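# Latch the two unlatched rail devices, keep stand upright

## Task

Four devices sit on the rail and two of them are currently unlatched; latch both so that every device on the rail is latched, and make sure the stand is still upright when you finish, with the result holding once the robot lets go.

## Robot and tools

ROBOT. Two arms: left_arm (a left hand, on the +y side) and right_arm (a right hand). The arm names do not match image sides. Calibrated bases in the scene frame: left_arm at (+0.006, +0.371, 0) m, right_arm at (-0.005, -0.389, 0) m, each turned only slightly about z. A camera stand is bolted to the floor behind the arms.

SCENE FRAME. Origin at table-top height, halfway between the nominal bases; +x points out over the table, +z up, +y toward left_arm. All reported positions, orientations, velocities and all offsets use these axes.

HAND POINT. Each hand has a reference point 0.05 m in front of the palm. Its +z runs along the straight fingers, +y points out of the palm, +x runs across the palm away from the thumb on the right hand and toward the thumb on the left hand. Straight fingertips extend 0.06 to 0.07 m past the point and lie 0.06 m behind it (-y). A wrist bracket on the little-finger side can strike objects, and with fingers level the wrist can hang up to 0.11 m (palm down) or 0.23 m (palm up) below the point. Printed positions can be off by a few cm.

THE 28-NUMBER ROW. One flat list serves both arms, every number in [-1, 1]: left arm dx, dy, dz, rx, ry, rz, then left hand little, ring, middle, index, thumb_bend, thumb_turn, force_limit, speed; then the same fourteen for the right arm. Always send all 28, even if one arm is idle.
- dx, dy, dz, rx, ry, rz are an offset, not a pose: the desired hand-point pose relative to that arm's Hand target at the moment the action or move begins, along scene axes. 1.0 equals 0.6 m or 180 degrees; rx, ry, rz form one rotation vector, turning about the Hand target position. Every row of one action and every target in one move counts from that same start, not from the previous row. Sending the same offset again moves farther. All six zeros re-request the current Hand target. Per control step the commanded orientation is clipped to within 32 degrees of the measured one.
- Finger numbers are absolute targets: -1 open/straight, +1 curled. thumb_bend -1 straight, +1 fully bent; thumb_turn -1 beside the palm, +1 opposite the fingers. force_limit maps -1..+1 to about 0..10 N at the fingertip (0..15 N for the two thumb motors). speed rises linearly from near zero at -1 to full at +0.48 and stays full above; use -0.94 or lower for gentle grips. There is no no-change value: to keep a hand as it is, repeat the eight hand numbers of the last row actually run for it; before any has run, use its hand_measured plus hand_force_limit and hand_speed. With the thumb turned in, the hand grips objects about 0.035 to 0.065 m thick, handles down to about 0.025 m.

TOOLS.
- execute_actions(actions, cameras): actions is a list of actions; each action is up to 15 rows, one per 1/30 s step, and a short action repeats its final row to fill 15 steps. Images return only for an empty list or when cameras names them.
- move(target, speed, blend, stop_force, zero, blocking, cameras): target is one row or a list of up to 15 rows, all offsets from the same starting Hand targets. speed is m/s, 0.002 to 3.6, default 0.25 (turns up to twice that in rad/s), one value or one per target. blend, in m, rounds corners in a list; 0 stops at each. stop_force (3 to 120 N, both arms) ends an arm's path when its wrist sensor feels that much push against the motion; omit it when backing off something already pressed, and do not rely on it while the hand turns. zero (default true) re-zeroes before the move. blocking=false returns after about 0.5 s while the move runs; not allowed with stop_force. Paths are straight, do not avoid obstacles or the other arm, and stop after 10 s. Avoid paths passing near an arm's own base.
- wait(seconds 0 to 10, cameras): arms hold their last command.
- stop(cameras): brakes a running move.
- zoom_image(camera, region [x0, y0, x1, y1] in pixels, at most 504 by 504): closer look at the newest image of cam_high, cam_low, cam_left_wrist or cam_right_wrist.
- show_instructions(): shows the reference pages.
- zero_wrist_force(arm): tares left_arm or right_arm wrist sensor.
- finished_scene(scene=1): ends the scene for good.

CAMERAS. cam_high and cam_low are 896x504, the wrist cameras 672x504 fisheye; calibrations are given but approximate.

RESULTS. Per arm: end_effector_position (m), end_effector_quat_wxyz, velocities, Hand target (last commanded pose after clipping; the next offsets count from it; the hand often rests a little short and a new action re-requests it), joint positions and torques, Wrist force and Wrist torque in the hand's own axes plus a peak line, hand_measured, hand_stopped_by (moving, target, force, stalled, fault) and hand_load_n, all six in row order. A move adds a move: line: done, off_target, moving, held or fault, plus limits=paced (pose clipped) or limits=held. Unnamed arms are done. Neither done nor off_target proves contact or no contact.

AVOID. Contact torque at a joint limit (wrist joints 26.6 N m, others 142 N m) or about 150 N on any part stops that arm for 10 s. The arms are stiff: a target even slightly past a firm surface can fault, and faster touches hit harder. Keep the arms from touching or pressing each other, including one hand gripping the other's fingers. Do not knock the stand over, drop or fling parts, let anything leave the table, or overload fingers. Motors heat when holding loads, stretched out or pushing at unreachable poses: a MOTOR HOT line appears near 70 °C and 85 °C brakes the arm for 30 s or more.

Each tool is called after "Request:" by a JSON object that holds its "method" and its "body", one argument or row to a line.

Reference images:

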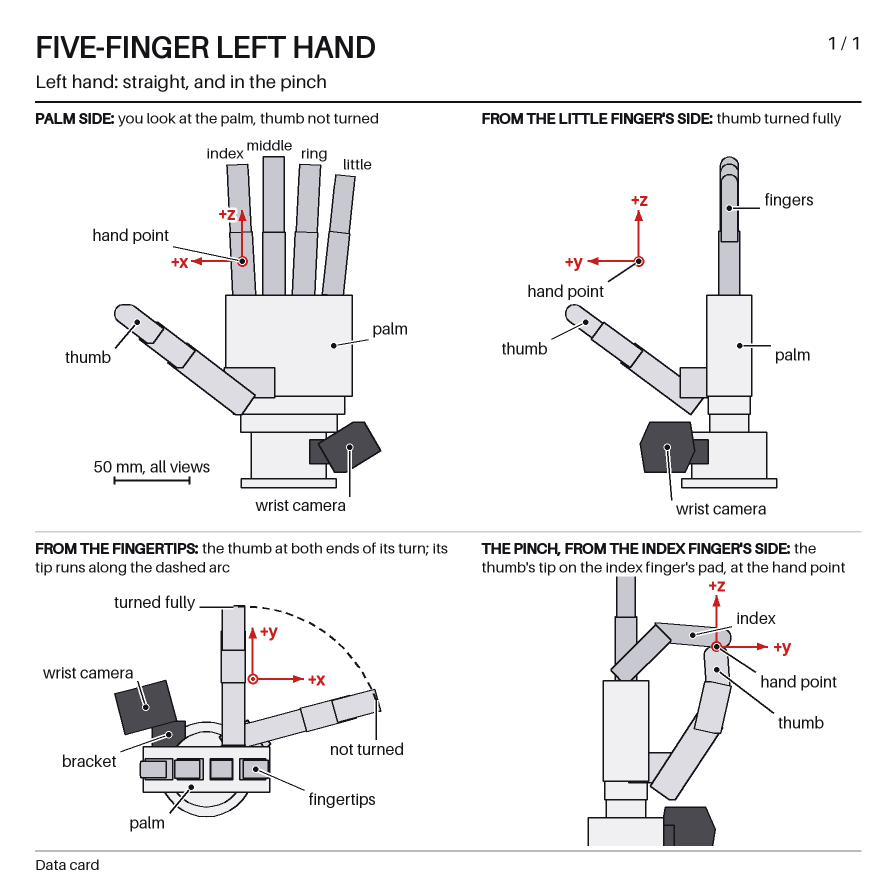

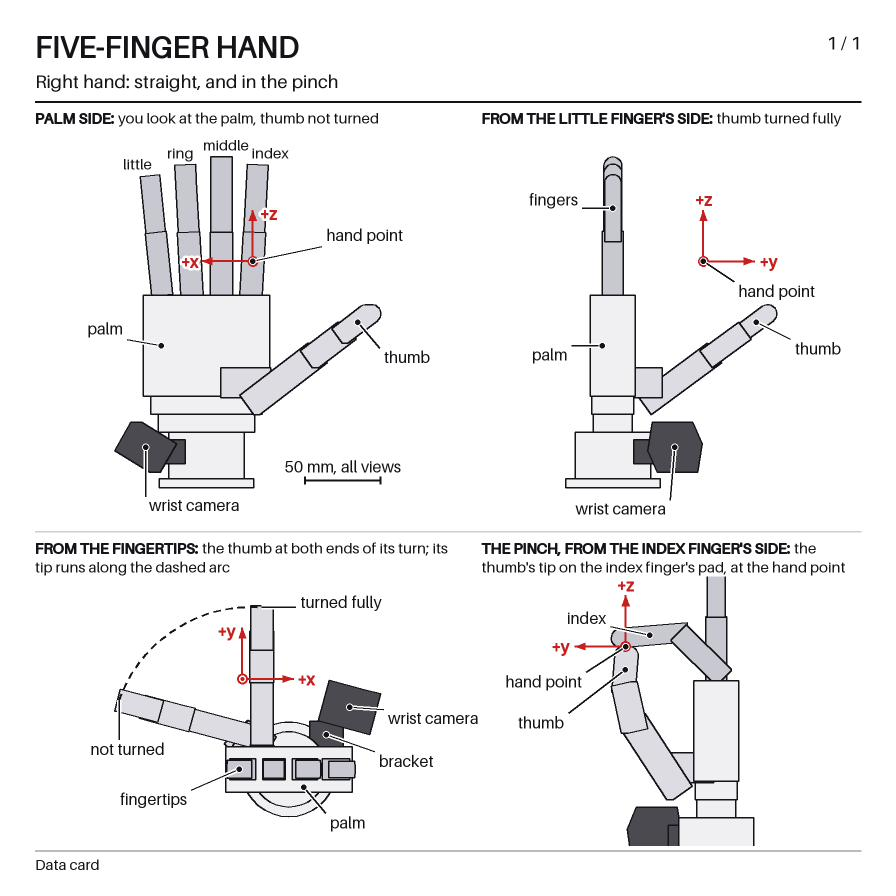

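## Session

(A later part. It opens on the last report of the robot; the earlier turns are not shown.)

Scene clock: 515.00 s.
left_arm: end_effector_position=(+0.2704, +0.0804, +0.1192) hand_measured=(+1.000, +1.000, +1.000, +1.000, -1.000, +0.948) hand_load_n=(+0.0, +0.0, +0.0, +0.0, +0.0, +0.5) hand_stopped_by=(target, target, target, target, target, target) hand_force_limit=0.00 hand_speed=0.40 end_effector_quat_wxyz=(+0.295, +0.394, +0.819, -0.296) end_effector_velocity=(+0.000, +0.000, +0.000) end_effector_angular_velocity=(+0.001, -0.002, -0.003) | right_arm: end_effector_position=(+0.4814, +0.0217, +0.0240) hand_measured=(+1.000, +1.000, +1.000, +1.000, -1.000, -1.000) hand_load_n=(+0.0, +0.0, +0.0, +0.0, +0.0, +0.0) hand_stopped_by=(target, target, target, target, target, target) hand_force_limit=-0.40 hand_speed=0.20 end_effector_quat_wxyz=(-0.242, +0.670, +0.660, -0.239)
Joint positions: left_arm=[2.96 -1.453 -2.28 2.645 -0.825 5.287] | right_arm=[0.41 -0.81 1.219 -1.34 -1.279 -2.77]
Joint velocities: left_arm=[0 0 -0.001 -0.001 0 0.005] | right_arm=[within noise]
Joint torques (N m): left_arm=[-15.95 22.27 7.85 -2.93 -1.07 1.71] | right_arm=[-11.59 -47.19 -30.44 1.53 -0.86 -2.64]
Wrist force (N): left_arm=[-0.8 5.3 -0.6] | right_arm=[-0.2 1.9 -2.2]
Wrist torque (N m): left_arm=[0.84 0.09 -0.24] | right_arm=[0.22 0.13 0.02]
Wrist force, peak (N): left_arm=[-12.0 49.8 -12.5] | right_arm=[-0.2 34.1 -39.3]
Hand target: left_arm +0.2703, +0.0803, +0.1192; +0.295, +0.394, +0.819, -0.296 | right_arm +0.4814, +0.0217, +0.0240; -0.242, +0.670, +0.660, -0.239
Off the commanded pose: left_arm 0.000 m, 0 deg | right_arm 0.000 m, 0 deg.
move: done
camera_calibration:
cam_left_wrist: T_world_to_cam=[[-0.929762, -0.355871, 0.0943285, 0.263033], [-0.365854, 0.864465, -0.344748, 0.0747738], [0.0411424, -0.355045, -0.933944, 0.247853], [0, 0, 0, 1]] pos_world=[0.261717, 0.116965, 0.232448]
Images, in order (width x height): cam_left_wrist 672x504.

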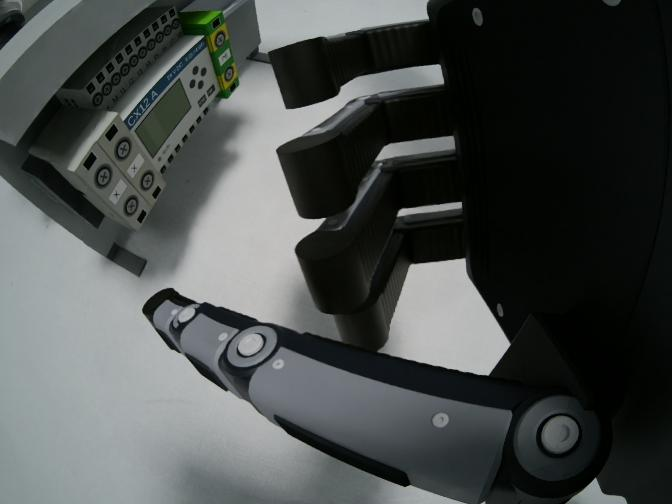

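Request:
{"method": "move", "body": {
  "target": [-0.025, -0.1, -0.02, 0, 0, 0, 1, 1, 1, 1, -1, 0.948, 0, 0.4, 0.07, 0, 0, 0, 0, 0, 1, 1, 1, 1, -1, -1, -0.4, 0.2],
  "speed": 0.08,
  "cameras": ["all"]
}}

Request:
{"method": "zoom_image", "body": {
  "camera": "cam_left_wrist",
  "region": [20, 20, 180, 180]
}}

Request:
{"method": "zoom_image", "body": {
  "camera": "cam_left_wrist",
  "region": [0, 180, 140, 320]
}}

Scene clock: 521.73 s.
left_arm: end_effector_position=(+0.2553, +0.0203, +0.1072) hand_measured=(+1.000, +1.000, +1.000, +1.000, -1.000, +0.948) hand_load_n=(+0.0, +0.0, +0.0, +0.0, +0.0, +0.0) hand_stopped_by=(target, target, target, target, target, target) hand_force_limit=0.00 hand_speed=0.40 end_effector_quat_wxyz=(+0.294, +0.394, +0.819, -0.296) | right_arm: end_effector_position=(+0.5235, +0.0216, +0.0239) hand_measured=(+1.000, +1.000, +1.000, +1.000, -1.000, -1.000) hand_load_n=(+0.0, +0.0, +0.0, +0.0, +0.0, +0.0) hand_stopped_by=(target, target, target, target, target, target) hand_force_limit=-0.40 hand_speed=0.20 end_effector_quat_wxyz=(-0.242, +0.670, +0.660, -0.239)
Joint positions: left_arm=[2.662 -1.525 -2.203 2.835 -0.99 4.971] | right_arm=[0.386 -0.725 1.063 -1.263 -1.293 -2.79]
Joint torques (N m): left_arm=[-0.03 26.58 6.8 -0.64 2.33 -0.83] | right_arm=[10.94 -55.11 -17.87 -2.33 1.59 2.47]
Wrist force (N): left_arm=[-1.0 5.1 -0.5] | right_arm=[-1.1 0.0 -1.5]
Wrist torque (N m): left_arm=[0.83 0.11 -0.34] | right_arm=[0.12 0.20 0.07]
Wrist force, peak (N): left_arm=[-1.1 5.8 -1.1] | right_arm=[-0.3 2.4 -2.4]
Hand target: left_arm +0.2553, +0.0203, +0.1072; +0.295, +0.394, +0.819, -0.296 | right_arm +0.5234, +0.0217, +0.0240; -0.242, +0.670, +0.660, -0.239
Off the commanded pose: left_arm 0.000 m, 0 deg | right_arm 0.000 m, 0 deg.
move: done
camera_calibration:
cam_left_wrist: T_world_to_cam=[[-0.929889, -0.355535, 0.0943465, 0.228838], [-0.365555, 0.86465, -0.3446, 0.116986], [0.0409407, -0.354929, -0.933997, 0.215979], [0, 0, 0, 1]] pos_world=[0.246717, 0.0568648, 0.220447]
cam_right_wrist: T_world_to_cam=[[0.743872, 0.194676, -0.63934, -0.372994], [0.454242, -0.848978, 0.270001, -0.230575], [-0.490223, -0.491261, -0.719961, 0.397747], [0, 0, 0, 1]] pos_world=[0.577181, 0.0722572, 0.110148]

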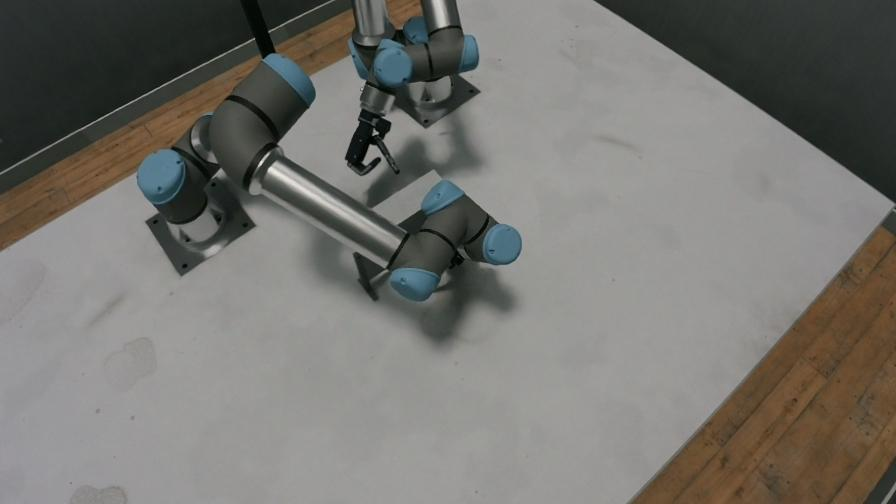

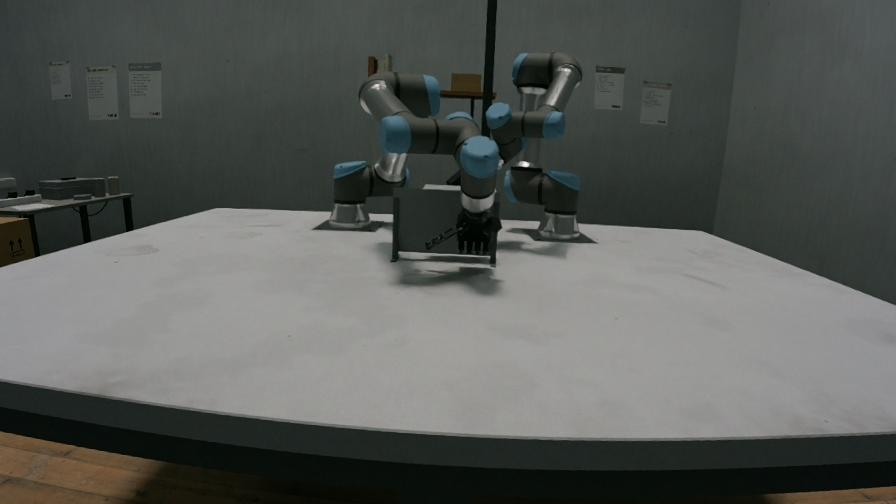

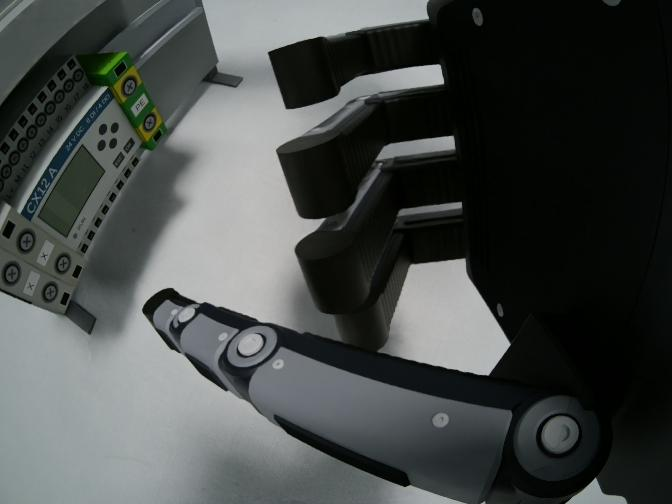

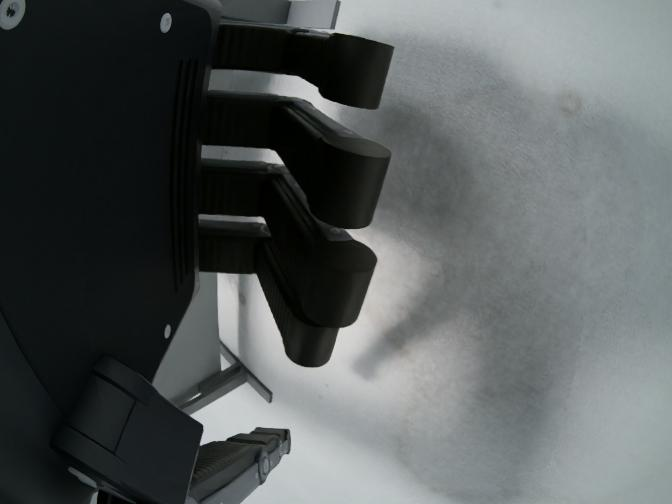

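Scaled by 3.150 from the camera's 672x504 image, which has a finer 960x720 frame.

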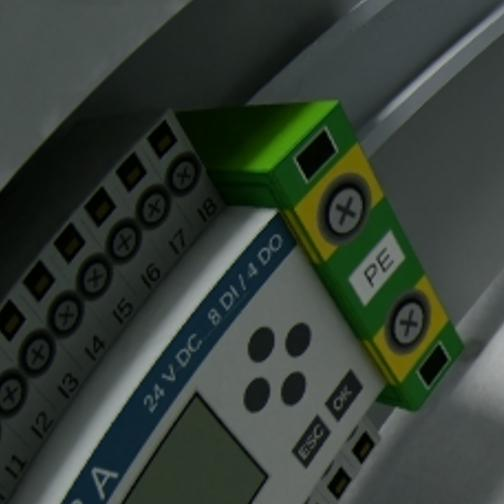

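Scaled by 3.600 from the camera's 672x504 image, which has a finer 960x720 frame.

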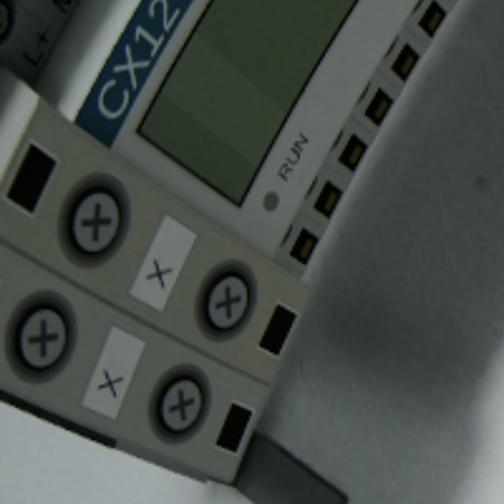

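Request:
{"method": "finished_scene", "body": {

}}

The scene is finished: the task was done.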